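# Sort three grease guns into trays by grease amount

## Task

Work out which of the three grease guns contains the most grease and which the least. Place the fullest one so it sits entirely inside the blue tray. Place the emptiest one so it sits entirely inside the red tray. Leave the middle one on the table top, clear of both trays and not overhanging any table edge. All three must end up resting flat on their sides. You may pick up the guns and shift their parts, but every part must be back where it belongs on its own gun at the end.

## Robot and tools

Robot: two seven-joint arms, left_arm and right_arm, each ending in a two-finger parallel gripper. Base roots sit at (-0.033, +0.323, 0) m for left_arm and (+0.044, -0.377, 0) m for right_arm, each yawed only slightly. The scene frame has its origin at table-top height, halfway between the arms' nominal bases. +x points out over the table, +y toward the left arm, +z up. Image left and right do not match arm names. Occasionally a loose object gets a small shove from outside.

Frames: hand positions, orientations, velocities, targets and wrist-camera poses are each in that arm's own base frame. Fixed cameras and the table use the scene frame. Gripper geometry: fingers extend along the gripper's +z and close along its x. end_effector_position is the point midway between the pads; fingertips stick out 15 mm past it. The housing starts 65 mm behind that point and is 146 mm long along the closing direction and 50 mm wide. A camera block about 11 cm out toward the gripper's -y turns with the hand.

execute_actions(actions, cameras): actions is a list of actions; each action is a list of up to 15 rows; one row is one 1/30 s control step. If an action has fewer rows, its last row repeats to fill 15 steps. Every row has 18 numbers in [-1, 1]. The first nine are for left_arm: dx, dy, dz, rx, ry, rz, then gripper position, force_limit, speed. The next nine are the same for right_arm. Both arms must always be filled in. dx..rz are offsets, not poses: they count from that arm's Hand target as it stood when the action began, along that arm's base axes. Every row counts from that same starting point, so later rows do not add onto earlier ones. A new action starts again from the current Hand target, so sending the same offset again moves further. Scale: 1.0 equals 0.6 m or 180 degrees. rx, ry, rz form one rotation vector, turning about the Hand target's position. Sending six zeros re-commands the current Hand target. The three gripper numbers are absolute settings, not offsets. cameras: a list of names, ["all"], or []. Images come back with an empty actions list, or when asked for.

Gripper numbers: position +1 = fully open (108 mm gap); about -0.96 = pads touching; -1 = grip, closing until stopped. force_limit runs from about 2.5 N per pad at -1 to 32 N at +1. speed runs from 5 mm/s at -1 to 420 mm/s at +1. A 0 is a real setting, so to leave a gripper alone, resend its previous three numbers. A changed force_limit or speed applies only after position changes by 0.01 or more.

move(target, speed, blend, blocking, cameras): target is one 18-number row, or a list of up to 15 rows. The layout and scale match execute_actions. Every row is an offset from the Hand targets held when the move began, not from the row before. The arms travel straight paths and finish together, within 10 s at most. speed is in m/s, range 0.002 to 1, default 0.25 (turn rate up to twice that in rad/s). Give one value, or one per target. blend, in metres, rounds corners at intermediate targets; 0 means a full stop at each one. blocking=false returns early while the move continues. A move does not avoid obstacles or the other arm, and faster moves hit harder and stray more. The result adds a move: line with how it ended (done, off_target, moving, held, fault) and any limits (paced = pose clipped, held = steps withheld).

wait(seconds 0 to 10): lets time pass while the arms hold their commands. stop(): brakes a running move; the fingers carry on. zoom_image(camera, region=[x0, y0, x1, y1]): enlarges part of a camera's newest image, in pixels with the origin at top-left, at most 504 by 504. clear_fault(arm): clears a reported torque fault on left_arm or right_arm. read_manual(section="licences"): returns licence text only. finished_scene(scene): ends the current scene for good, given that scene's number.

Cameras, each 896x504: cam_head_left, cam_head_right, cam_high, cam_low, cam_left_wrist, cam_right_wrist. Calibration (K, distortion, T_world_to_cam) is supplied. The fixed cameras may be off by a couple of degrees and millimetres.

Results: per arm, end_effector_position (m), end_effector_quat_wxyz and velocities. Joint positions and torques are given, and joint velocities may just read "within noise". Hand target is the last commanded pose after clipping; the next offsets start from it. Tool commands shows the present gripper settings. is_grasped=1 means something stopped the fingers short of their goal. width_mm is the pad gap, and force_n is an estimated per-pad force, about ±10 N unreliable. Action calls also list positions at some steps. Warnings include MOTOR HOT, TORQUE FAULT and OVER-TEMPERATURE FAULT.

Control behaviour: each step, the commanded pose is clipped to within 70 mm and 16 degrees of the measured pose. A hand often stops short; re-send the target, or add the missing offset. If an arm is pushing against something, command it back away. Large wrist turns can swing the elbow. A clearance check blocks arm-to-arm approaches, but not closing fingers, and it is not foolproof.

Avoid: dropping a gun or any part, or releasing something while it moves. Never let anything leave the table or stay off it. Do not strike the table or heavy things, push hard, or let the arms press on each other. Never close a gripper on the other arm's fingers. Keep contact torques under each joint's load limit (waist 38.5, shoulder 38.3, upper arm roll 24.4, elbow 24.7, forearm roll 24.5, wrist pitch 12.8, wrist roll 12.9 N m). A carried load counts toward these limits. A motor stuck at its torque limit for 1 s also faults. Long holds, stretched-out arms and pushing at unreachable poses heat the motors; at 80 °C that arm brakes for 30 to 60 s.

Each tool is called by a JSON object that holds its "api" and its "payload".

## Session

{"api": "execute_actions", "payload": {"actions": [], "cameras": ["cam_head_left","cam_head_right","cam_high"]}}

Scene clock: 0.00 s.
left_arm: end_effector_position=(+0.2752, +0.2721, +0.1482) width_mm=0.00 is_grasped=0 force_n=0.00 end_effector_quat_wxyz=(-0.144, -0.123, +0.771, +0.608) | right_arm: end_effector_position=(+0.1944, +0.0706, +0.3838) width_mm=0.01 is_grasped=0 force_n=0.00 end_effector_quat_wxyz=(-0.326, +0.746, -0.581, -0.007)
Joint positions: left_arm=[2.016 -0.71 -1.833 0.615 0.823 0.934 -1.556] | right_arm=[1.126 -1.674 -0.363 0.517 -0.427 1.488 -1.687]
Joint velocities: within noise
Joint torques (N m): no reading
Hand target: left_arm +0.2752, +0.2721, +0.1482; -0.144, -0.123, +0.771, +0.608 | right_arm +0.1944, +0.0706, +0.3838; -0.326, +0.746, -0.581, -0.007
Tool commands: left_gripper/position=-0.968 left_gripper/force_limit=+1.0 left_gripper/speed=+1.0 right_gripper/position=-0.964 right_gripper/force_limit=+1.0 right_gripper/speed=+1.0
Images, in order (width x height): cam_head_left 896x504, cam_head_right 896x504, cam_high 896x504.

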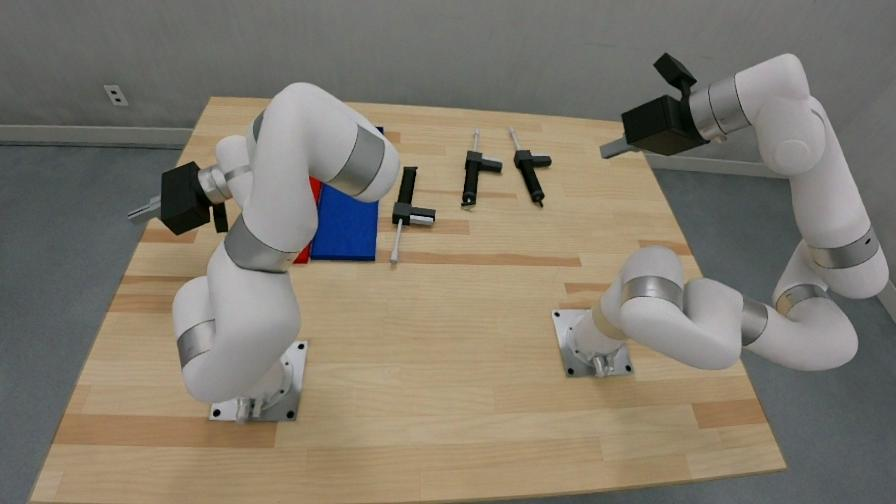

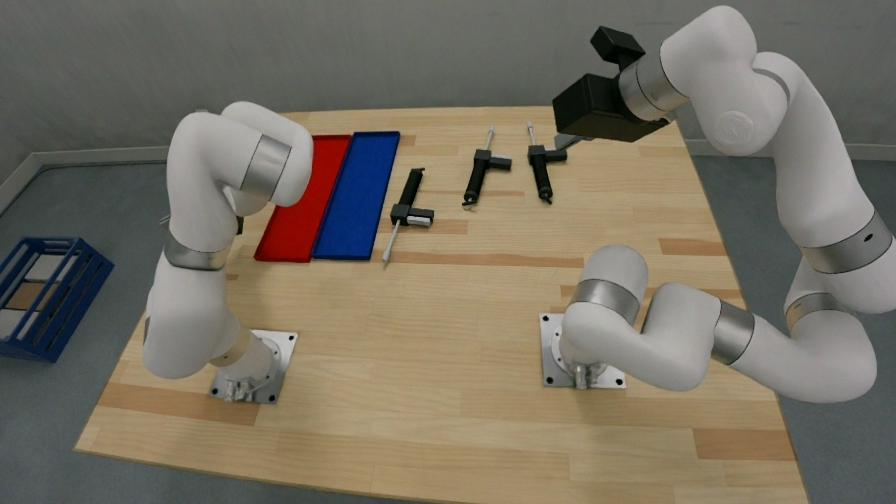

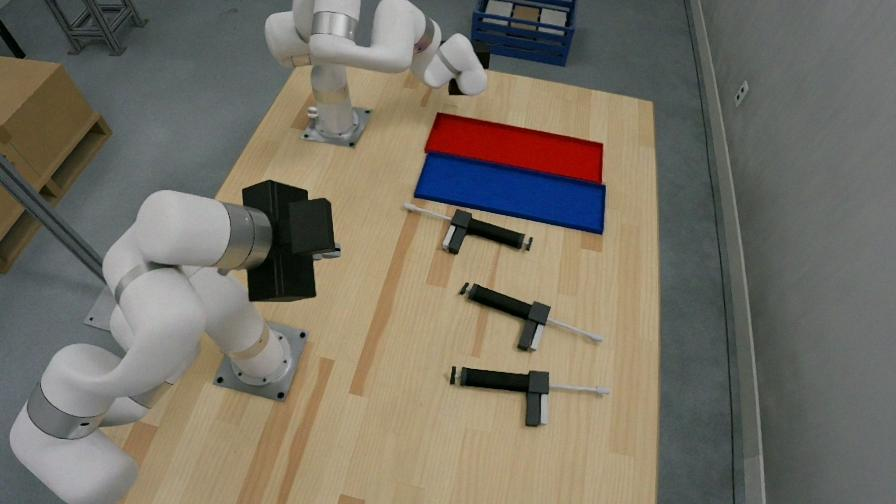

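{"api": "move", "payload": {"target": [[0.1,-0.02,0.2,-0.1,0.06,-0.12,0.1,0,0,0.05,0.03,0,-0.03,0.03,-0.015,0.1,0,0],[0.458,-0.82,0.17,-0.417,0.2573,-0.4956,0.1,0,0,0.276,0.166,-0.207,-0.1531,0.1467,-0.0759,0.1,0,0]], "speed": 0.35, "blend": [0.05,0], "cameras": ["cam_left_wrist","cam_right_wrist"]}}

Scene clock: 44.70 s.
left_arm: end_effector_position=(+0.5500, -0.2199, +0.2502) width_mm=58.50 is_grasped=0 force_n=0.00 end_effector_quat_wxyz=(+0.000, +0.707, +0.707, +0.000) | right_arm: end_effector_position=(+0.3601, +0.1702, +0.2597) width_mm=58.49 is_grasped=0 force_n=0.00 end_effector_quat_wxyz=(+0.000, +0.707, -0.707, +0.000)
Joint positions: left_arm=[0.351 0.647 -1.064 1.742 0.562 1.419 0.078] | right_arm=[1.5 -0.456 -0.909 0.944 -0.374 1.258 -1.593]
Joint torques (N m): left_arm=[-6.38 -20 -7.5 14.84 2.63 0.36 0.81] | right_arm=[5.82 2.86 3 19.32 3.54 -1.68 -1.52]
Hand target: left_arm +0.5500, -0.2199, +0.2502; +0.000, +0.707, +0.707, +0.000 | right_arm +0.3600, +0.1702, +0.2596; +0.000, +0.707, -0.707, +0.000
Off the commanded pose: left_arm 0.000 m, 0 deg | right_arm 0.000 m, 0 deg.
move: done
camera_calibration:
cam_left_wrist: T_world_to_cam=[[0.00440119, 0.999744, -0.0222118, 0.222498], [0.922057, 0.00453959, 0.387027, -0.57631], [0.387029, -0.0221839, -0.921801, 0.130784], [0, 0, 0, 1]] pos_world=[0.479794, -0.216923, 0.348547]
cam_right_wrist: T_world_to_cam=[[0.00892007, -0.999937, 0.00687193, 0.157429], [-0.929811, -0.00576552, 0.367993, 0.267986], [-0.36793, -0.00967212, -0.929803, 0.492459], [0, 0, 0, 1]] pos_world=[0.428963, 0.163727, 0.358191]
Images, in order (width x height): cam_left_wrist 896x504, cam_right_wrist 896x504.

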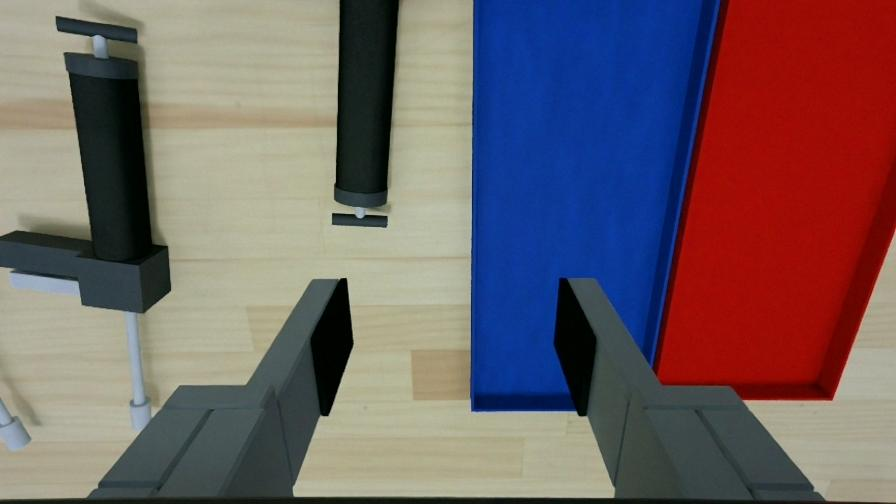

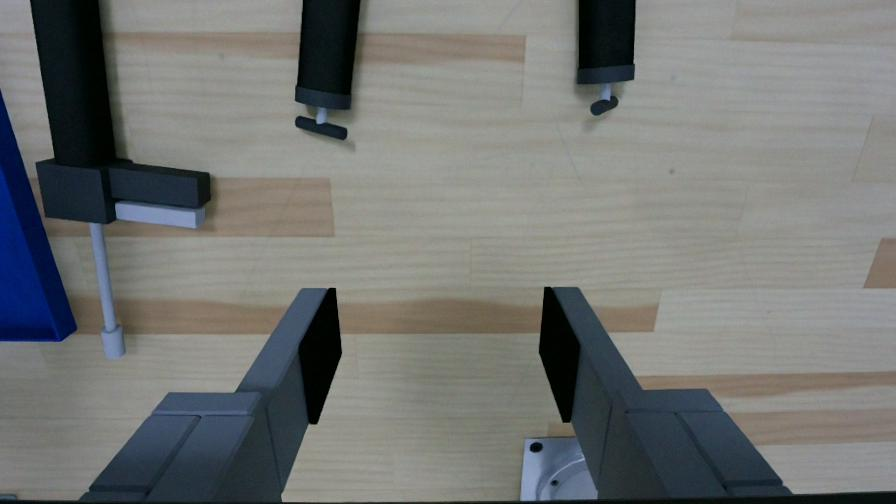

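{"api": "move", "payload": {"target": [[0.085,-0.1145,-0.2837,0,0,-0.0361,0.31,0,-0.5,0.0373,0.147,-0.2993,0,0,-0.056,0.31,0,-0.5],[0.085,-0.1145,-0.3703,0,0,-0.0361,0.31,0,-0.5,0.0373,0.147,-0.3893,0,0,-0.056,0.31,0,-0.5],[0.085,-0.1145,-0.3703,0,0,-0.0361,-1,0,-0.8,0.0373,0.147,-0.3893,0,0,-0.056,-1,0,-0.8],[0.1595,-0.123,-0.3703,0,0,-0.0361,-1,0,-0.8,-0.0447,0.1617,-0.3893,0,0,-0.056,-1,0,-0.8]], "speed": [0.25,0.08,0.06,0.06], "blend": [0.01,0,0,0], "cameras": ["cam_left_wrist","cam_right_wrist"]}}

Scene clock: 94.37 s.
left_arm: end_effector_position=(+0.6457, -0.2937, +0.0280) width_mm=39.09 is_grasped=1 force_n=24.54 end_effector_quat_wxyz=(+0.000, +0.746, +0.666, +0.000) | right_arm: end_effector_position=(+0.3332, +0.2672, +0.0261) width_mm=0.00 is_grasped=0 force_n=23.99 end_effector_quat_wxyz=(+0.000, -0.642, +0.766, +0.000)
Joint positions: left_arm=[-0.116 1.279 -0.812 2.347 0.806 1.299 0.215] | right_arm=[1.6 0.395 -0.884 0.762 0.572 0.581 -1.919]
Joint torques (N m): left_arm=[-4.91 -32.48 -6.05 13.43 -1.06 -0.04 0.89] | right_arm=[5.82 -21.01 -7.52 7.03 -2.95 -3.39 1.6]
Hand target: left_arm +0.6457, -0.2937, +0.0280; +0.000, +0.746, +0.666, +0.000 | right_arm +0.3332, +0.2672, +0.0261; +0.000, -0.643, +0.766, +0.000
Off the commanded pose: left_arm 0.000 m, 0 deg | right_arm 0.000 m, 0 deg.
move: done
camera_calibration:
cam_left_wrist: T_world_to_cam=[[0.117526, 0.992821, -0.022218, 0.215805], [0.916614, -0.0998421, 0.387105, -0.605393], [0.382107, -0.0658603, -0.921768, -0.122372], [0, 0, 0, 1]] pos_world=[0.576308, -0.282759, 0.126347]
cam_right_wrist: T_world_to_cam=[[-0.166271, -0.986055, 0.00701181, 0.310895], [-0.916383, 0.157141, 0.368169, 0.281512], [-0.364137, 0.0547903, -0.929732, 0.24783], [0, 0, 0, 1]] pos_world=[0.39991, 0.248744, 0.124591]
Images, in order (width x height): cam_left_wrist 896x504, cam_right_wrist 896x504.

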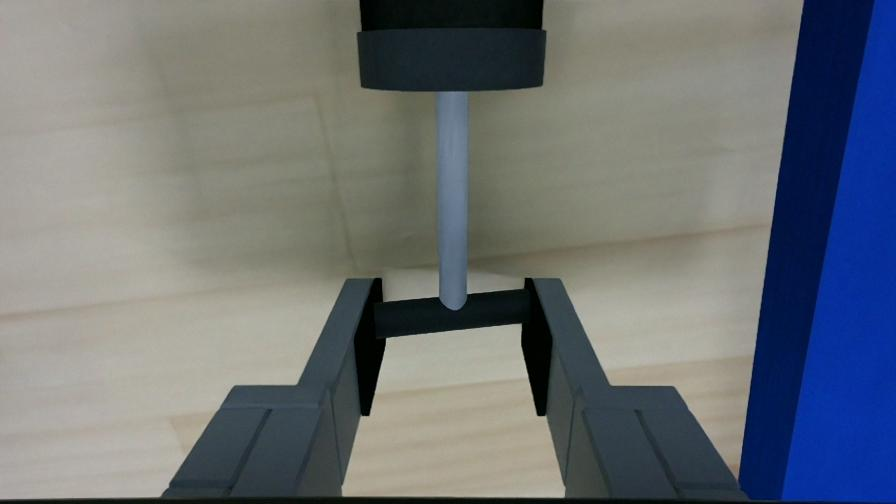

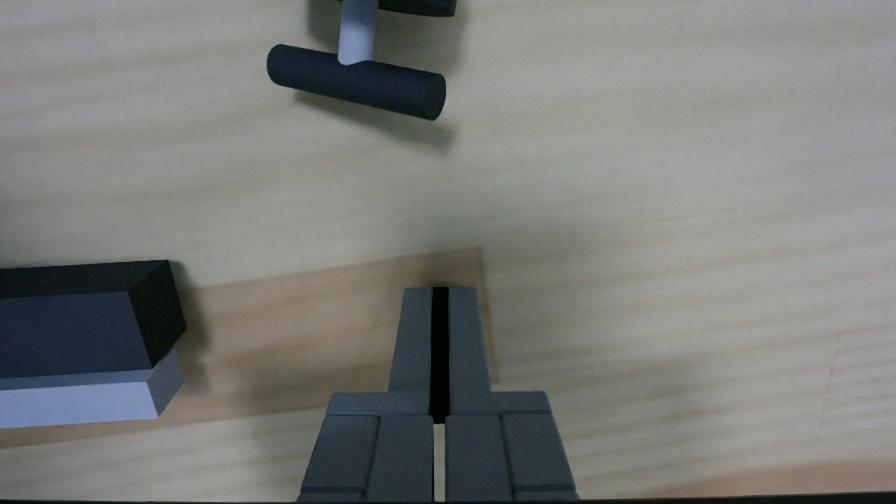

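{"api": "move", "payload": {"target": [[-0.0704,0.008,0,0,0,0,-1,0,-0.8,0,0,0.0733,0,0,0,0.31,0,-0.3],[-0.0704,0.008,0,0,0,0,0.1,0,-0.6,0.1052,0.013,0.0733,0,0,0,0.31,0,-0.3],[-0.0704,0.008,0,0,0,0,0.1,0,-0.6,0.1052,0.013,0,0,0,0,0.31,0,-0.3],[-0.0704,0.008,0.17,0,0,0,0.1,0,-0.6,0.1052,0.013,0,0,0,0,-1,0,-0.8],[-0.0704,0.008,0.25,0,0,0,0.1,0,-0.6,0.0232,0.0277,0,0,0,0,-1,0,-0.8]], "speed": [0.06,0.12,0.08,0.1,0.06], "cameras": ["cam_left_wrist","cam_right_wrist"]}}

Scene clock: 141.50 s.
left_arm: end_effector_position=(+0.6035, -0.2889, +0.1781) width_mm=58.50 is_grasped=0 force_n=0.00 end_effector_quat_wxyz=(+0.000, +0.746, +0.666, +0.000) | right_arm: end_effector_position=(+0.3471, +0.2838, +0.0261) width_mm=37.05 is_grasped=1 force_n=15.59 end_effector_quat_wxyz=(+0.000, -0.642, +0.766, +0.000)
Joint positions: left_arm=[0.011 0.959 -0.926 2.119 0.72 1.45 0.152] | right_arm=[1.572 0.46 -0.862 0.846 0.612 0.627 -1.934]
Joint torques (N m): left_arm=[-6.44 -53.27 -13.42 13.46 -2.12 0.24 0.95] | right_arm=[6.57 -23.37 -8.08 7.21 -2.78 -3.16 1.77]
Hand target: left_arm +0.6035, -0.2889, +0.1780; +0.000, +0.746, +0.666, +0.000 | right_arm +0.3471, +0.2838, +0.0261; +0.000, -0.643, +0.766, +0.000
Off the commanded pose: left_arm 0.000 m, 0 deg | right_arm 0.000 m, 0 deg.
move: done
camera_calibration:
cam_left_wrist: T_world_to_cam=[[0.117538, 0.99282, -0.0222144, 0.219336], [0.916598, -0.0998519, 0.387141, -0.624211], [0.382143, -0.0658655, -0.921753, 0.032348], [0, 0, 0, 1]] pos_world=[0.534008, -0.277959, 0.276347]
cam_right_wrist: T_world_to_cam=[[-0.166271, -0.986055, 0.00701181, 0.329574], [-0.916383, 0.157141, 0.368169, 0.291641], [-0.364137, 0.0547903, -0.929732, 0.251982], [0, 0, 0, 1]] pos_world=[0.41381, 0.265344, 0.124591]
Images, in order (width x height): cam_left_wrist 896x504, cam_right_wrist 896x504.

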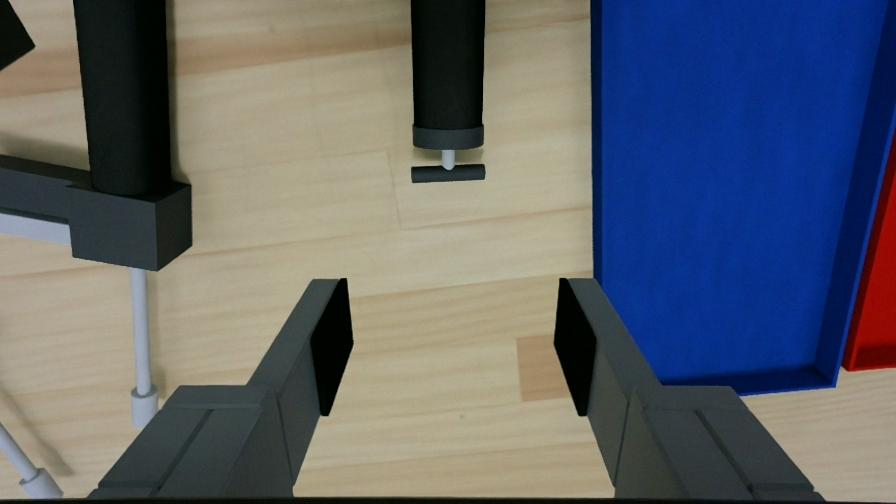

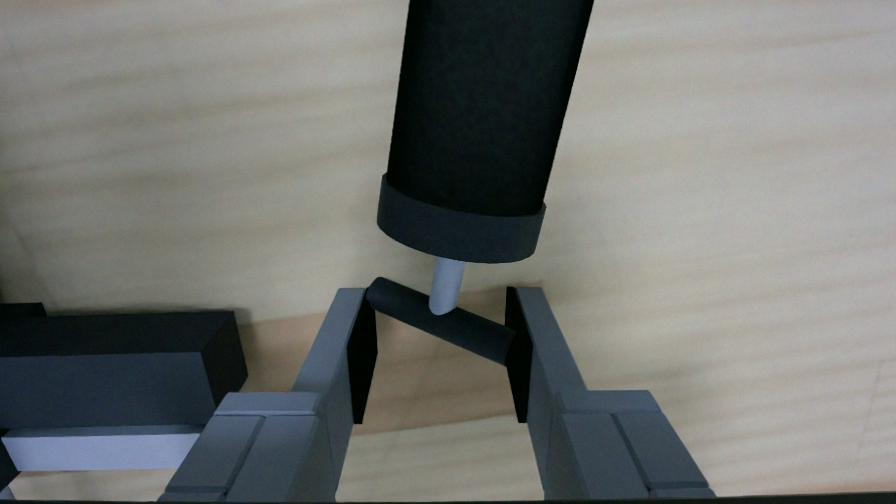

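{"api": "move", "payload": {"target": [[0,0,0,0,0,0,0.1,0,-0.6,0.011,-0.0038,0,0,0,0,-1,0,-0.8],[0,0,0,0,0,0,0.1,0,-0.6,0.011,-0.0038,0,0,0,0,0.31,0,-0.5],[0,0,0,0,0,0,0.1,0,-0.6,0.011,-0.0038,0.12,0,0,0,0.31,0,-0.5],[0,0,0,0,0,0,0.1,0,-0.6,0.0967,-0.3567,0.1667,0,0,0.082,0.31,0,-0.5]], "speed": [0.04,0.1,0.12,0.25], "blend": [0,0,0.02,0], "cameras": ["cam_right_wrist","cam_high"]}}

Scene clock: 186.27 s.
left_arm: end_effector_position=(+0.6035, -0.2889, +0.1780) width_mm=58.50 is_grasped=0 force_n=0.00 end_effector_quat_wxyz=(+0.000, +0.746, +0.666, +0.000) | right_arm: end_effector_position=(+0.4050, +0.0698, +0.1261) width_mm=70.05 is_grasped=0 force_n=0.00 end_effector_quat_wxyz=(+0.000, +0.736, -0.677, +0.000)
Joint positions: left_arm=[0.011 0.959 -0.926 2.119 0.72 1.45 0.152] | right_arm=[1.494 -0.184 -1.313 0.742 -0.248 0.805 -2.079]
Joint torques (N m): left_arm=[-5.72 -32.26 -9.65 13.46 -1.6 -0.3 0.95] | right_arm=[-5.34 -6.91 5.13 9.54 -3.08 -2.88 1.47]
Hand target: left_arm +0.6035, -0.2889, +0.1780; +0.000, +0.746, +0.666, +0.000 | right_arm +0.4051, +0.0698, +0.1261; +0.000, +0.736, -0.677, +0.000
Off the commanded pose: left_arm 0.000 m, 0 deg | right_arm 0.000 m, 0 deg.
move: done
camera_calibration:
cam_right_wrist: T_world_to_cam=[[0.0905866, -0.995863, 0.00716705, 0.0241194], [-0.926009, -0.0815798, 0.368581, 0.362029], [-0.366472, -0.0400253, -0.929568, 0.385235], [0, 0, 0, 1]] pos_world=[0.474235, 0.0689731, 0.224492]
Images, in order (width x height): cam_high 896x504, cam_right_wrist 896x504.

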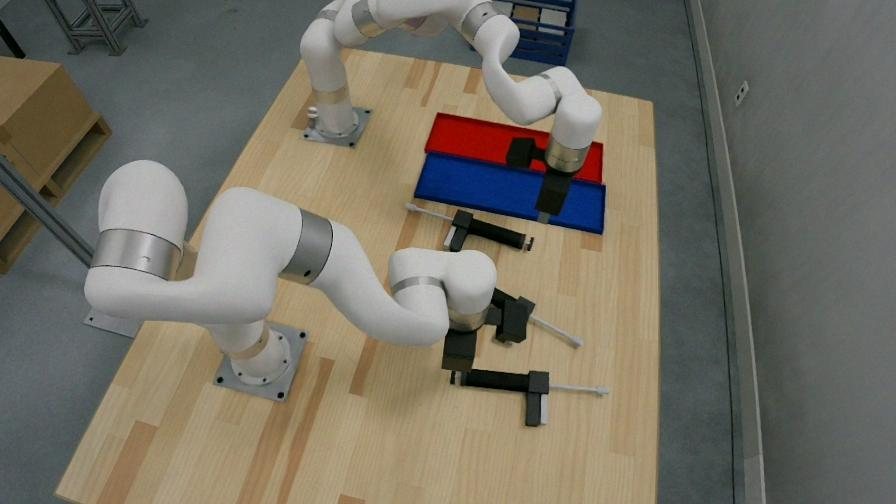

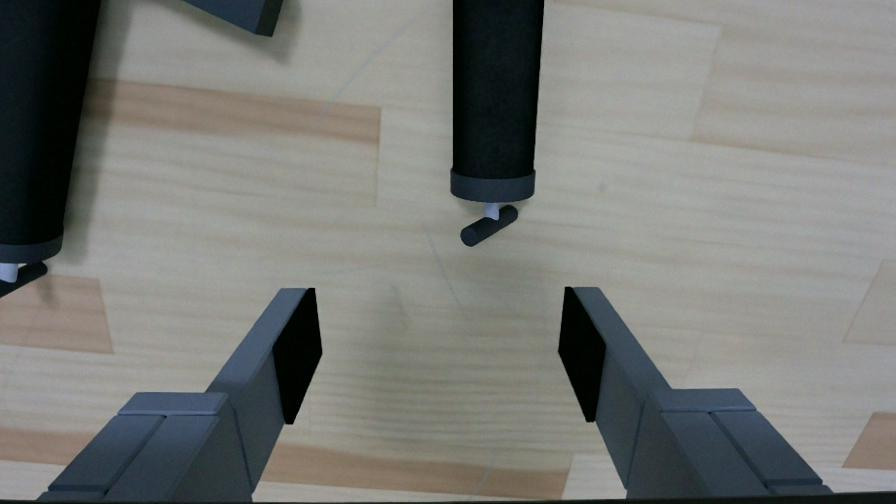

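{"api": "move", "payload": {"target": [[0,0,0,0,0,0,0.1,0,-0.6,-0.0078,-0.0395,-0.1668,0,0,0,0.31,0,-0.5],[0,0,0,0,0,0,0.1,0,-0.6,-0.0078,-0.0395,-0.1668,0,0,0,-1,0,-0.8],[0,0,0,0,0,0,0.1,0,-0.6,-0.0908,-0.0463,-0.1668,0,0,0,-1,0,-0.8]], "speed": [0.12,0.06,0.06], "cameras": ["cam_right_wrist"]}}

Scene clock: 204.77 s.
left_arm: end_effector_position=(+0.6035, -0.2889, +0.1780) width_mm=58.50 is_grasped=0 force_n=0.00 end_effector_quat_wxyz=(+0.000, +0.746, +0.666, +0.000) | right_arm: end_effector_position=(+0.3506, +0.0420, +0.0260) width_mm=8.47 is_grasped=1 force_n=24.73 end_effector_quat_wxyz=(+0.000, +0.736, -0.677, +0.000)
Joint positions: left_arm=[0.011 0.959 -0.926 2.119 0.72 1.45 0.152] | right_arm=[1.41 0.193 -1.219 0.484 0.423 0.453 -2.626]
Joint torques (N m): left_arm=[-3.97 -32.64 -11.85 13.34 -1.98 -1.1 1.01] | right_arm=[5.73 -11.69 -4.84 6.51 -2.89 -3.45 1.77]
Hand target: left_arm +0.6035, -0.2889, +0.1780; +0.000, +0.746, +0.666, +0.000 | right_arm +0.3506, +0.0420, +0.0260; +0.000, +0.736, -0.677, +0.000
Off the commanded pose: left_arm 0.000 m, 0 deg | right_arm 0.000 m, 0 deg.
move: done
camera_calibration:
cam_right_wrist: T_world_to_cam=[[0.0904152, -0.995879, 0.0070581, 0.00216535], [-0.926188, -0.0814788, 0.368152, 0.34637], [-0.36606, -0.0398237, -0.929739, 0.27107], [0, 0, 0, 1]] pos_world=[0.419836, 0.0411732, 0.124492]
Images, in order (width x height): cam_right_wrist 896x504.

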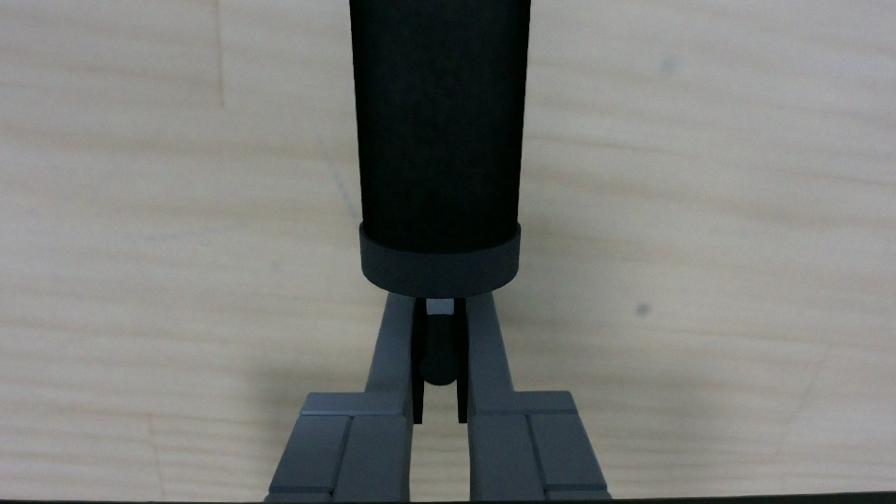

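{"api": "move", "payload": {"target": [[0,0,0,0,0,0,0.1,0,-0.6,-0.0664,-0.0055,0,0,0,0,-1,0,-0.8]], "speed": [0.02], "cameras": ["cam_right_wrist"]}}

Scene clock: 225.70 s.
left_arm: end_effector_position=(+0.6035, -0.2889, +0.1780) width_mm=58.50 is_grasped=0 force_n=0.00 end_effector_quat_wxyz=(+0.000, +0.746, +0.666, +0.000) | right_arm: end_effector_position=(+0.3108, +0.0387, +0.0260) width_mm=8.47 is_grasped=1 force_n=24.73 end_effector_quat_wxyz=(+0.000, +0.736, -0.677, +0.000)
Joint positions: left_arm=[0.011 0.959 -0.926 2.119 0.72 1.45 0.152] | right_arm=[2.003 0.186 -1.781 0.349 0.451 0.426 -2.636]
Joint torques (N m): left_arm=[-3.15 -33.34 -13.55 13.51 -2.05 -1.66 0.89] | right_arm=[5.51 8.34 -4.35 6.25 3.41 -0.23 -1.43]
Hand target: left_arm +0.6035, -0.2889, +0.1780; +0.000, +0.746, +0.666, +0.000 | right_arm +0.3108, +0.0387, +0.0260; +0.000, +0.736, -0.677, +0.000
Off the commanded pose: left_arm 0.000 m, 0 deg | right_arm 0.000 m, 0 deg.
move: done
camera_calibration:
cam_right_wrist: T_world_to_cam=[[0.0904152, -0.995879, 0.0070581, 0.00247747], [-0.926188, -0.0814788, 0.368152, 0.309239], [-0.36606, -0.0398237, -0.929739, 0.256369], [0, 0, 0, 1]] pos_world=[0.380036, 0.0378732, 0.124492]
Images, in order (width x height): cam_right_wrist 896x504.

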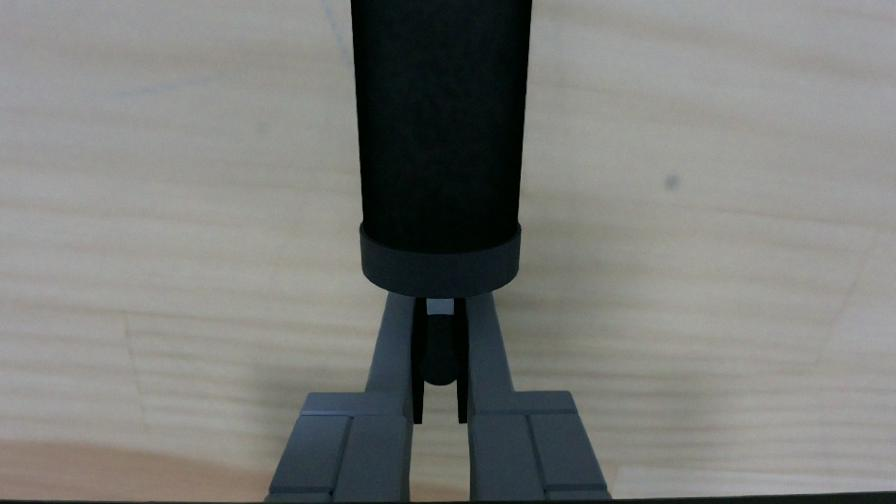

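{"api": "move", "payload": {"target": [[0,0,0.02,0,0,0,0.1,0,-0.6,0,0,0,0,0,0,-0.2,0.6,-0.5],[-0.1,-0.07,0,0,0,-0.02,0.1,0,-0.6,0,0,0.15,0,0,0,0.1,0.6,-0.5],[-0.289,-0.185,-0.08,0,0,-0.058,0.31,0,-0.6,0.2787,0.3347,0.1667,0,0,-0.1317,0.1,0.6,-0.5]], "speed": [0.1,0.15,0.25], "blend": [0,0.02,0], "cameras": ["cam_left_wrist","cam_right_wrist"]}}

Scene clock: 312.73 s.
left_arm: end_effector_position=(+0.4673, -0.3773, +0.1458) width_mm=58.50 is_grasped=0 force_n=0.00 end_effector_quat_wxyz=(+0.000, +0.792, +0.611, +0.000) | right_arm: end_effector_position=(+0.3886, +0.1380, +0.1277) width_mm=58.49 is_grasped=0 force_n=0.00 end_effector_quat_wxyz=(+0.020, -0.666, +0.746, -0.004)
Joint positions: left_arm=[0.07 0.792 -1.044 1.601 0.713 1.228 -0.051] | right_arm=[2.071 0.375 -1.757 0.729 0.523 0.831 -2.298]
Joint torques (N m): left_arm=[-5.48 -45.28 -17.23 7.42 2.27 -2.92 -1.17] | right_arm=[3.81 4.98 -7.73 9.05 3.6 -0.32 -1.48]
Hand target: left_arm +0.4673, -0.3773, +0.1458; +0.000, +0.792, +0.611, +0.000 (not the last commanded pose) | right_arm +0.3886, +0.1380, +0.1277; +0.020, -0.666, +0.746, -0.004 (not the last commanded pose)
Tool commands: left_gripper/position=+0.1 left_gripper/force_limit=+0.0 left_gripper/speed=-0.6 right_gripper/position=+0.1 right_gripper/force_limit=+0.6 right_gripper/speed=-0.5
Off the commanded pose: left_arm 0.046 m, 2 deg | right_arm 0.135 m, 13 deg.
led back after a hold (right arm): the arm was led back toward your command in small steps, so it may still be short of it.
move: held (right_arm; a check stopped the path), off_target (left_arm; braked when a check withheld steps of right_arm); path passed 2 of 3 targets; target 3's new numbers were not sent; blend cut to 0 m at target 2; limits=held
pose unreachable (right arm): on one or more control steps of this call, first in action 0 (counted from 0), this arm could not follow its commanded pose, so it was not sent that pose on those steps. It may still have moved: this result reports where it is.
cause: moving toward the commanded pose would bring a part of the arm too close to another arm (this arm's gripper and the left arm's gripper, along the way the arms are being sent, or toward where that arm still pushes).
camera_calibration:
cam_left_wrist: T_world_to_cam=[[0.257908, 0.965915, -0.0221723, 0.246664], [0.893029, -0.229562, 0.387041, -0.533643], [0.368759, -0.119621, -0.921796, 0.034754], [0, 0, 0, 1]] pos_world=[0.400126, -0.356603, 0.244047]
cam_right_wrist: T_world_to_cam=[[-0.104813, -0.994327, -0.0181217, 0.17247], [-0.936608, 0.0925702, 0.337929, 0.335817], [-0.334335, 0.0523924, -0.940997, 0.35978], [0, 0, 0, 1]] pos_world=[0.452893, 0.121555, 0.228195]
Images, in order (width x height): cam_left_wrist 896x504, cam_right_wrist 896x504.

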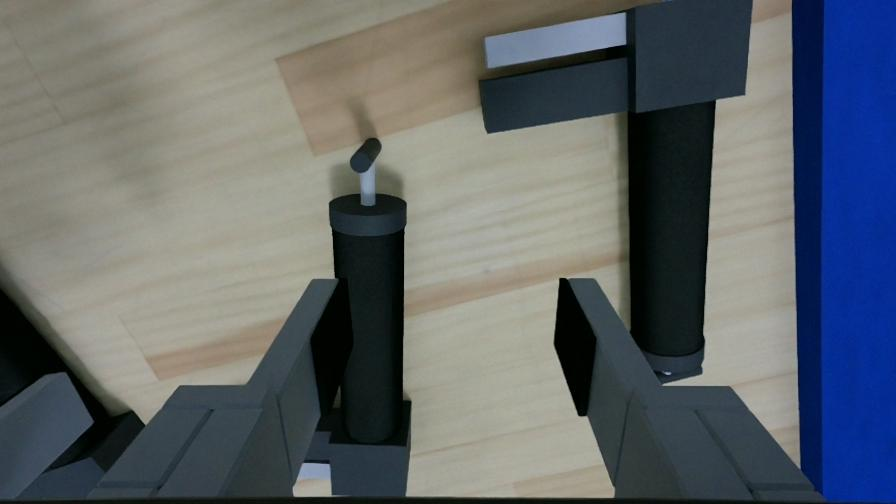

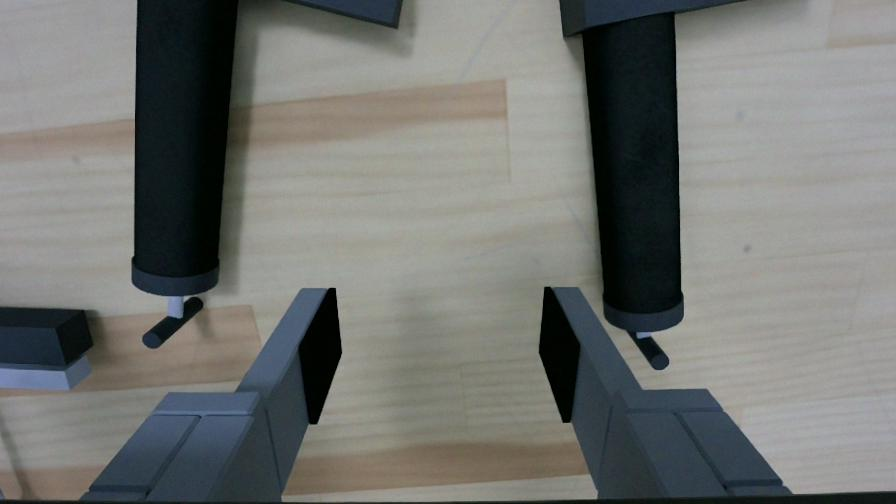

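{"api": "move", "payload": {"target": [[-0.0618,-0.0557,-0.043,0,0,-0.0117,0.1,0,-0.5,0,0,0,0,0,0,0.1,0.6,-0.5],[-0.0618,-0.0557,-0.043,0,0,-0.0117,0.1,0,-0.5,0.1507,0.1633,-0.0795,-0.0053,0.0119,-0.0685,0.1,0.6,-0.5],[-0.0618,-0.0557,-0.043,0,0,-0.0117,0.1,0,-0.5,0.1507,0.1633,-0.1695,-0.0053,0.0119,-0.0685,0.1,0.6,-0.5],[-0.0618,-0.0557,-0.1963,0,0,-0.0117,0.1,0,-0.5,0.1507,0.1633,-0.1695,-0.0053,0.0119,-0.0685,-1,0.6,-0.8],[-0.0618,-0.0557,-0.1963,0,0,-0.0117,-1,0,-0.8,0.1507,0.1633,-0.1695,-0.0053,0.0119,-0.0685,-1,0.6,-0.8]], "speed": [0.2,0.2,0.1,0.12,0.1], "cameras": ["cam_left_wrist","cam_right_wrist"]}}

Scene clock: 355.30 s.
left_arm: end_effector_position=(+0.4568, -0.3866, +0.1388) width_mm=58.50 is_grasped=0 force_n=0.00 end_effector_quat_wxyz=(+0.000, +0.795, +0.607, +0.000) | right_arm: end_effector_position=(+0.3886, +0.1380, +0.1277) width_mm=58.49 is_grasped=0 force_n=0.00 end_effector_quat_wxyz=(+0.020, -0.666, +0.746, -0.004)
Joint positions: left_arm=[0.054 0.796 -1.043 1.581 0.721 1.211 -0.07] | right_arm=[2.071 0.375 -1.757 0.729 0.523 0.831 -2.298]
Joint torques (N m): left_arm=[-0.69 -45.39 -16.57 13.3 -1.01 0.41 0.58] | right_arm=[3.71 4.61 -8.08 8.86 3.5 -0.23 -0.88]
Hand target: left_arm +0.4567, -0.3867, +0.1390; +0.000, +0.795, +0.607, +0.000 (not the last commanded pose) | right_arm +0.3886, +0.1380, +0.1277; +0.020, -0.666, +0.746, -0.004 (not the last commanded pose)
Tool commands: left_gripper/position=+0.1 left_gripper/force_limit=+0.0 left_gripper/speed=-0.5 right_gripper/position=+0.1 right_gripper/force_limit=+0.6 right_gripper/speed=-0.5
Off the commanded pose: left_arm 0.116 m, 2 deg | right_arm 0.168 m, 13 deg.
move: held (left_arm; a check stopped the path), off_target (right_arm; braked when a check withheld steps of left_arm); path passed 0 of 5 targets; target 4's new numbers were not sent; target 5's new numbers were not sent; limits=held
pose unreachable (left arm): on one or more control steps of this call, first in action 0 (counted from 0), this arm could not follow its commanded pose, so it was not sent that pose on those steps. It may still have moved: this result reports where it is.
cause: moving toward the commanded pose would bring a part of the arm too close to another arm (this arm's gripper and the right arm's gripper, 12 mm apart when this arm was first held).
camera_calibration:
cam_left_wrist: T_world_to_cam=[[0.268016, 0.963159, -0.0221879, 0.252512], [0.890492, -0.238874, 0.387251, -0.526198], [0.367684, -0.123548, -0.921707, 0.0300238], [0, 0, 0, 1]] pos_world=[0.389859, -0.365195, 0.237047]
cam_right_wrist: T_world_to_cam=[[-0.104906, -0.994318, -0.0180883, 0.172493], [-0.936598, 0.092669, 0.337931, 0.335705], [-0.334334, 0.0523925, -0.940997, 0.359746], [0, 0, 0, 1]] pos_world=[0.452792, 0.121555, 0.228195]
Images, in order (width x height): cam_left_wrist 896x504, cam_right_wrist 896x504.

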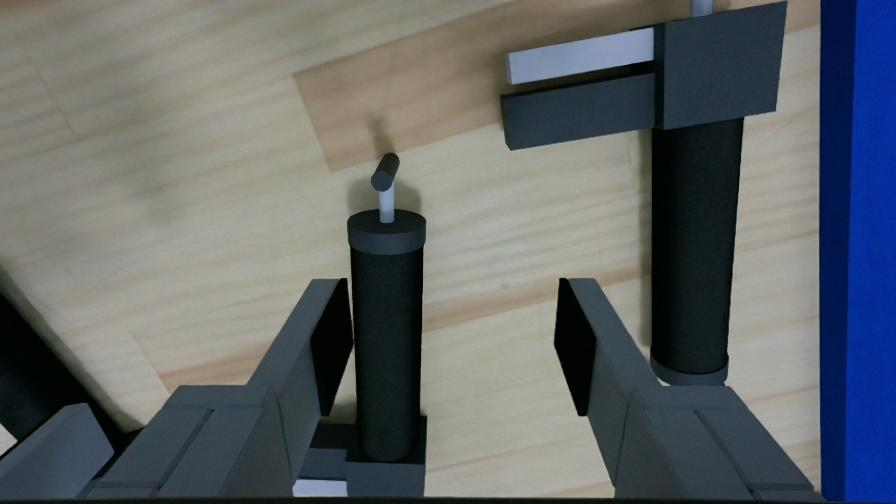

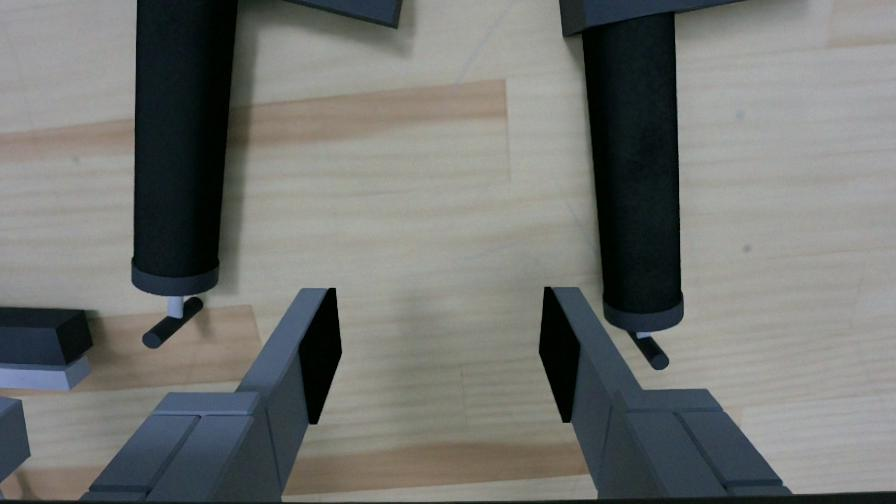

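{"api": "move", "payload": {"target": [[0,0,0.03,0,0,0,0.1,0,-0.5,0.1507,0,0,-0.0053,0.0119,-0.0685,0.1,0.6,-0.5],[-0.0442,-0.04,0.0,0,0,-0.0083,0.1,0,-0.5,0.1507,0.1633,-0.0795,-0.0053,0.0119,-0.0685,0.1,0.6,-0.5],[-0.0442,-0.04,-0.05,0,0,-0.0083,0.1,0,-0.5,0.1507,0.1633,-0.1695,-0.0053,0.0119,-0.0685,0.1,0.6,-0.5],[-0.0442,-0.04,-0.185,0,0,-0.0083,0.1,0,-0.5,0.1507,0.1633,-0.1695,-0.0053,0.0119,-0.0685,-1,0.6,-0.8],[-0.0442,-0.04,-0.185,0,0,-0.0083,-1,0,-0.8,0.1507,0.1633,-0.1695,-0.0053,0.0119,-0.0685,-1,0.6,-0.8]], "speed": [0.2,0.2,0.1,0.12,0.1], "cameras": ["cam_left_wrist","cam_right_wrist"]}}

Scene clock: 371.47 s.
left_arm: end_effector_position=(+0.4457, -0.3966, +0.1497) width_mm=58.50 is_grasped=0 force_n=0.00 end_effector_quat_wxyz=(+0.000, +0.798, +0.602, +0.000) | right_arm: end_effector_position=(+0.4779, +0.1711, +0.1119) width_mm=58.50 is_grasped=0 force_n=0.00 end_effector_quat_wxyz=(+0.000, -0.582, +0.813, +0.001)
Joint positions: left_arm=[0.039 0.78 -1.059 1.584 0.709 1.229 -0.079] | right_arm=[1.36 0.555 -1.126 1.123 0.62 0.962 -2.115]
Joint torques (N m): left_arm=[4.36 -44.91 -16.75 14.01 -0.99 0.38 0.67] | right_arm=[3.56 -22.24 -11.73 8.19 -2.47 -0.11 -0.72]
Hand target: left_arm +0.4457, -0.3965, +0.1499; +0.000, +0.798, +0.602, +0.000 (not the last commanded pose) | right_arm +0.4779, +0.1711, +0.1119; +0.000, -0.582, +0.813, +0.001 (not the last commanded pose)
Tool commands: left_gripper/position=+0.1 left_gripper/force_limit=+0.0 left_gripper/speed=-0.5 right_gripper/position=+0.1 right_gripper/force_limit=+0.6 right_gripper/speed=-0.5
Off the commanded pose: left_arm 0.124 m, 1 deg | right_arm 0.108 m, 0 deg.
move: held (left_arm, right_arm; a check stopped the path); path passed 1 of 5 targets; target 4's new numbers were not sent; target 5's new numbers were not sent; limits=held
pose unreachable (left arm): on one or more control steps of this call, first in action 0 (counted from 0), this arm could not follow its commanded pose, so it was not sent that pose on those steps. It may still have moved: this result reports where it is.
cause: moving toward the commanded pose would bring a part of the arm too close to another arm (a part of this arm just beyond joint 6 (wrist pitch) and a part of the right arm just beyond its joint 6 (wrist pitch), at the place that arm was heading or pushing toward when its own hold began).
pose unreachable (right arm): on one or more control steps of this call, first in action 0 (counted from 0), this arm could not follow its commanded pose, so it was not sent that pose on those steps. It may still have moved: this result reports where it is.
cause: moving toward the commanded pose would bring a part of the arm too close to another arm (a part of this arm just beyond joint 6 (wrist pitch) and a part of the left arm just beyond its joint 6 (wrist pitch), along the way the arms are being sent, or toward where that arm still pushes).
camera_calibration:
cam_left_wrist: T_world_to_cam=[[0.279015, 0.96003, -0.0222228, 0.259187], [0.887719, -0.249036, 0.387216, -0.525683], [0.366204, -0.127767, -0.921721, 0.041915], [0, 0, 0, 1]] pos_world=[0.378993, -0.374385, 0.247947]
cam_right_wrist: T_world_to_cam=[[-0.314585, -0.949213, 0.00562199, 0.304336], [-0.881569, 0.294353, 0.369042, 0.357438], [-0.351954, 0.111139, -0.929396, 0.370028], [0, 0, 0, 1]] pos_world=[0.541079, 0.142542, 0.210282]
Images, in order (width x height): cam_left_wrist 896x504, cam_right_wrist 896x504.

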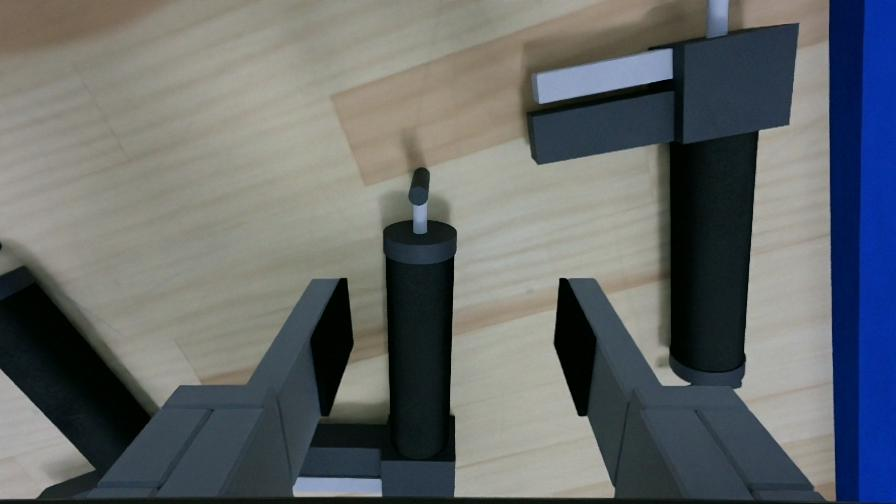

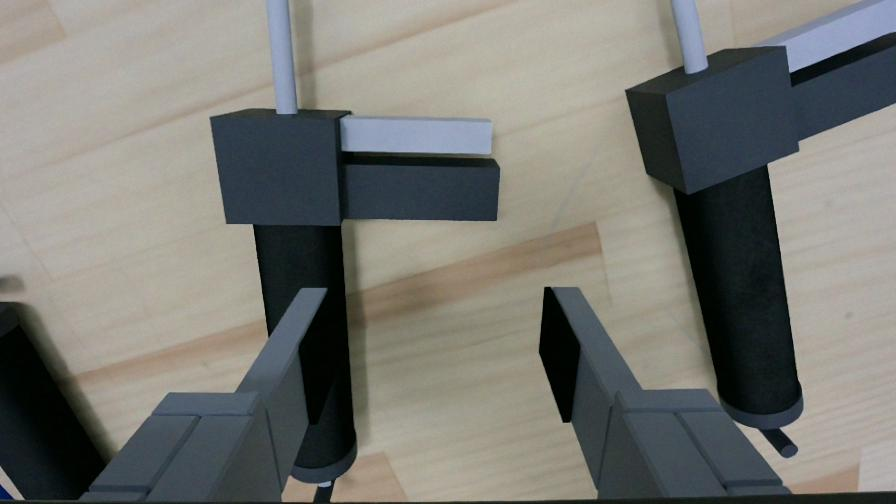

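{"api": "move", "payload": {"target": [[0.0705,0.2442,0.1667,0,0,-0.4114,0.1,0,-0.5,0,0,0,0,0,0,0.1,0.6,-0.5],[0.0705,0.2442,0.1667,0,0,-0.4114,0.1,0,-0.5,0.0183,0.1058,-0.05,0,0,0,0.1,0.6,-0.5],[0.0705,0.2442,0.1667,0,0,-0.4114,0.1,0,-0.5,0.0183,0.1058,-0.1432,0,0,0,0.1,0.6,-0.5],[0.0705,0.2442,0.1667,0,0,-0.4114,0.1,0,-0.5,0.0183,0.1058,-0.1432,0,0,0,-1,0.6,-0.8],[0.0705,0.2442,0.1667,0,0,-0.4114,0.1,0,-0.5,0.0183,0.1058,0.0635,0,0,0,-1,0.6,-0.8]], "speed": [0.35,0.2,0.1,0.1,0.1], "cameras": ["cam_left_wrist","cam_right_wrist"]}}

Scene clock: 410.70 s.
left_arm: end_effector_position=(+0.4880, -0.2500, +0.2499) width_mm=58.50 is_grasped=0 force_n=0.00 end_effector_quat_wxyz=(+0.000, +1.000, +0.000, +0.000) | right_arm: end_effector_position=(+0.4888, +0.2345, +0.1499) width_mm=35.64 is_grasped=1 force_n=29.67 end_effector_quat_wxyz=(+0.000, -0.582, +0.813, +0.001)
Joint positions: left_arm=[0.558 0.733 -1.443 1.53 0.732 1.454 1.412] | right_arm=[1.372 0.589 -1.101 1.31 0.592 1.096 -1.976]
Joint torques (N m): left_arm=[4.71 -13.82 -17.71 13.23 1.75 0.19 0.41] | right_arm=[5.88 -27.08 -12.97 19.17 -3.05 -0.42 1.56]
Hand target: left_arm +0.4880, -0.2500, +0.2499; +0.000, +1.000, +0.000, +0.000 | right_arm +0.4889, +0.2346, +0.1500; +0.000, -0.582, +0.813, +0.001
Off the commanded pose: left_arm 0.000 m, 0 deg | right_arm 0.000 m, 0 deg.
move: done
camera_calibration:
cam_left_wrist: T_world_to_cam=[[0.999745, -0.00459452, -0.022132, -0.484072], [0.00434035, -0.921884, 0.387441, -0.302677], [-0.0221832, -0.387439, -0.921629, 0.262134], [0, 0, 0, 1]] pos_world=[0.491077, -0.179697, 0.348147]
cam_right_wrist: T_world_to_cam=[[-0.31459, -0.949211, 0.00569227, 0.36781], [-0.881485, 0.294358, 0.36924, 0.334198], [-0.352162, 0.111142, -0.929317, 0.402312], [0, 0, 0, 1]] pos_world=[0.551979, 0.206042, 0.248382]
Images, in order (width x height): cam_left_wrist 896x504, cam_right_wrist 896x504.

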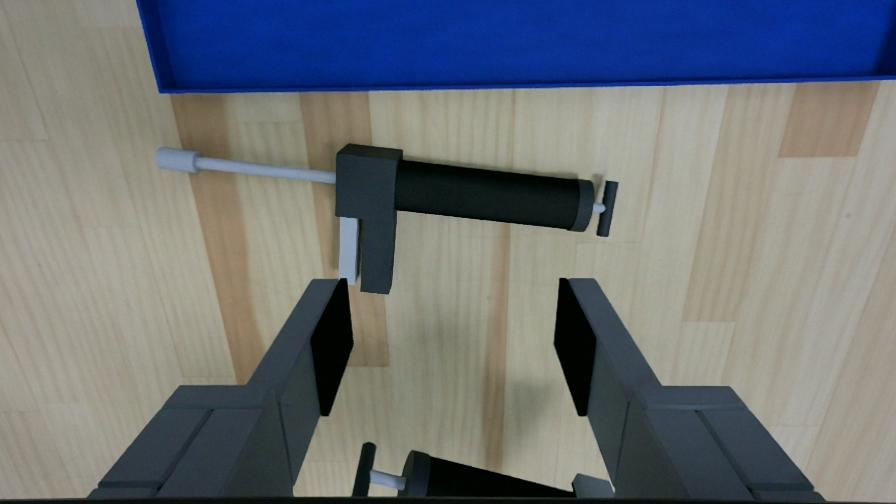

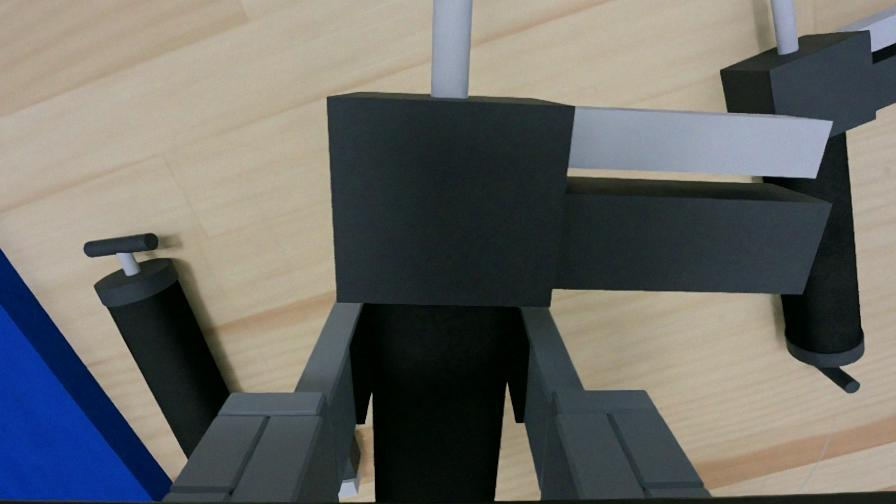

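{"api": "move", "payload": {"target": [[0,0,0,0,0,0,0.1,0,-0.5,-0.1312,-0.0595,0.0833,0,0,-0.3956,-1,0.6,-0.8]], "speed": [0.35], "cameras": ["cam_left_wrist","cam_right_wrist"]}}

Scene clock: 422.40 s.
left_arm: end_effector_position=(+0.4880, -0.2500, +0.2499) width_mm=58.50 is_grasped=0 force_n=0.00 end_effector_quat_wxyz=(+0.000, +1.000, +0.000, +0.000) | right_arm: end_effector_position=(+0.4101, +0.1988, +0.2000) width_mm=35.64 is_grasped=1 force_n=29.71 end_effector_quat_wxyz=(+0.000, +0.000, +1.000, +0.001)
Joint positions: left_arm=[0.558 0.733 -1.443 1.53 0.732 1.454 1.412] | right_arm=[1.944 0.593 -1.692 1.04 0.638 1.2 -0.819]
Joint torques (N m): left_arm=[5.03 -13.98 -16.41 13.35 0.95 -0.09 -0.43] | right_arm=[5.78 0.07 -13.68 9.88 3.42 -0.69 1.58]
Hand target: left_arm +0.4880, -0.2500, +0.2499; +0.000, +1.000, +0.000, +0.000 | right_arm +0.4101, +0.1989, +0.2000; +0.000, +0.000, +1.000, +0.001
Off the commanded pose: left_arm 0.000 m, 0 deg | right_arm 0.000 m, 0 deg.
move: done
camera_calibration:
cam_left_wrist: T_world_to_cam=[[0.999745, -0.00459452, -0.022132, -0.484072], [0.00434035, -0.921884, 0.387441, -0.302677], [-0.0221832, -0.387439, -0.921629, 0.262134], [0, 0, 0, 1]] pos_world=[0.491077, -0.179697, 0.348147]
cam_right_wrist: T_world_to_cam=[[-0.999953, -0.00791285, 0.00564954, 0.402852], [-0.00526822, 0.929339, 0.369189, -0.228706], [-0.00817167, 0.369142, -0.929337, 0.232663], [0, 0, 0, 1]] pos_world=[0.403529, 0.129847, 0.298382]
Images, in order (width x height): cam_left_wrist 896x504, cam_right_wrist 896x504.

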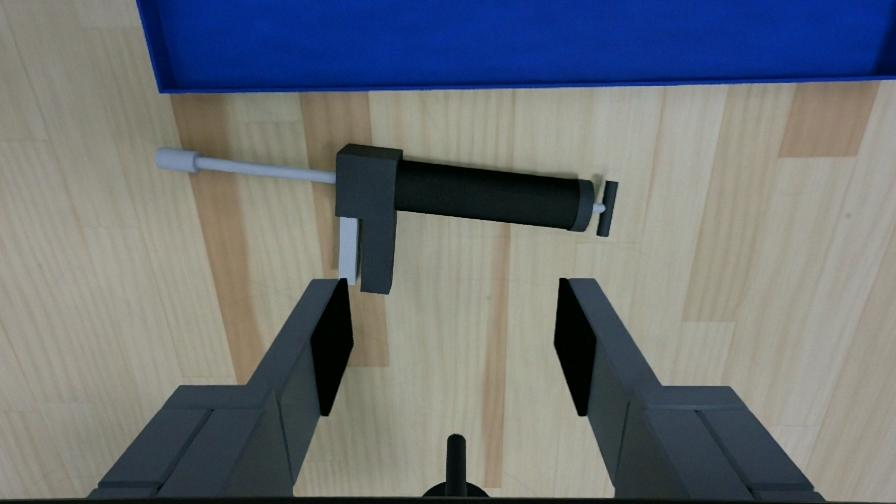

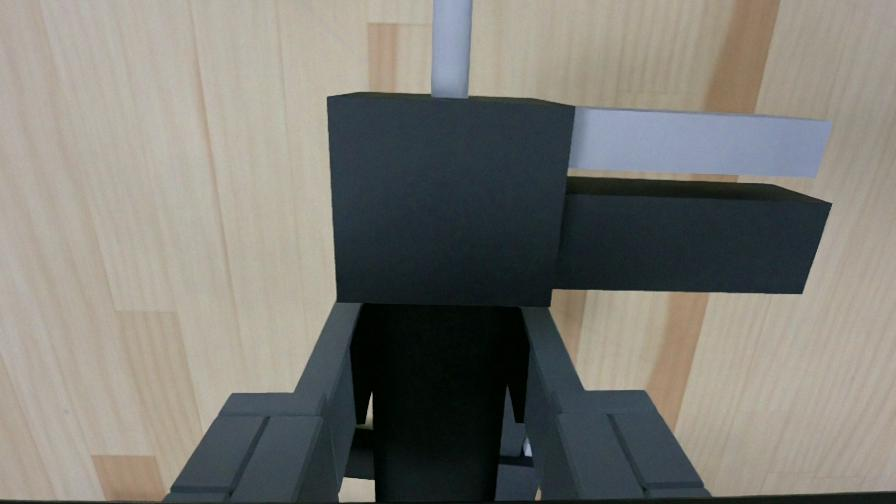

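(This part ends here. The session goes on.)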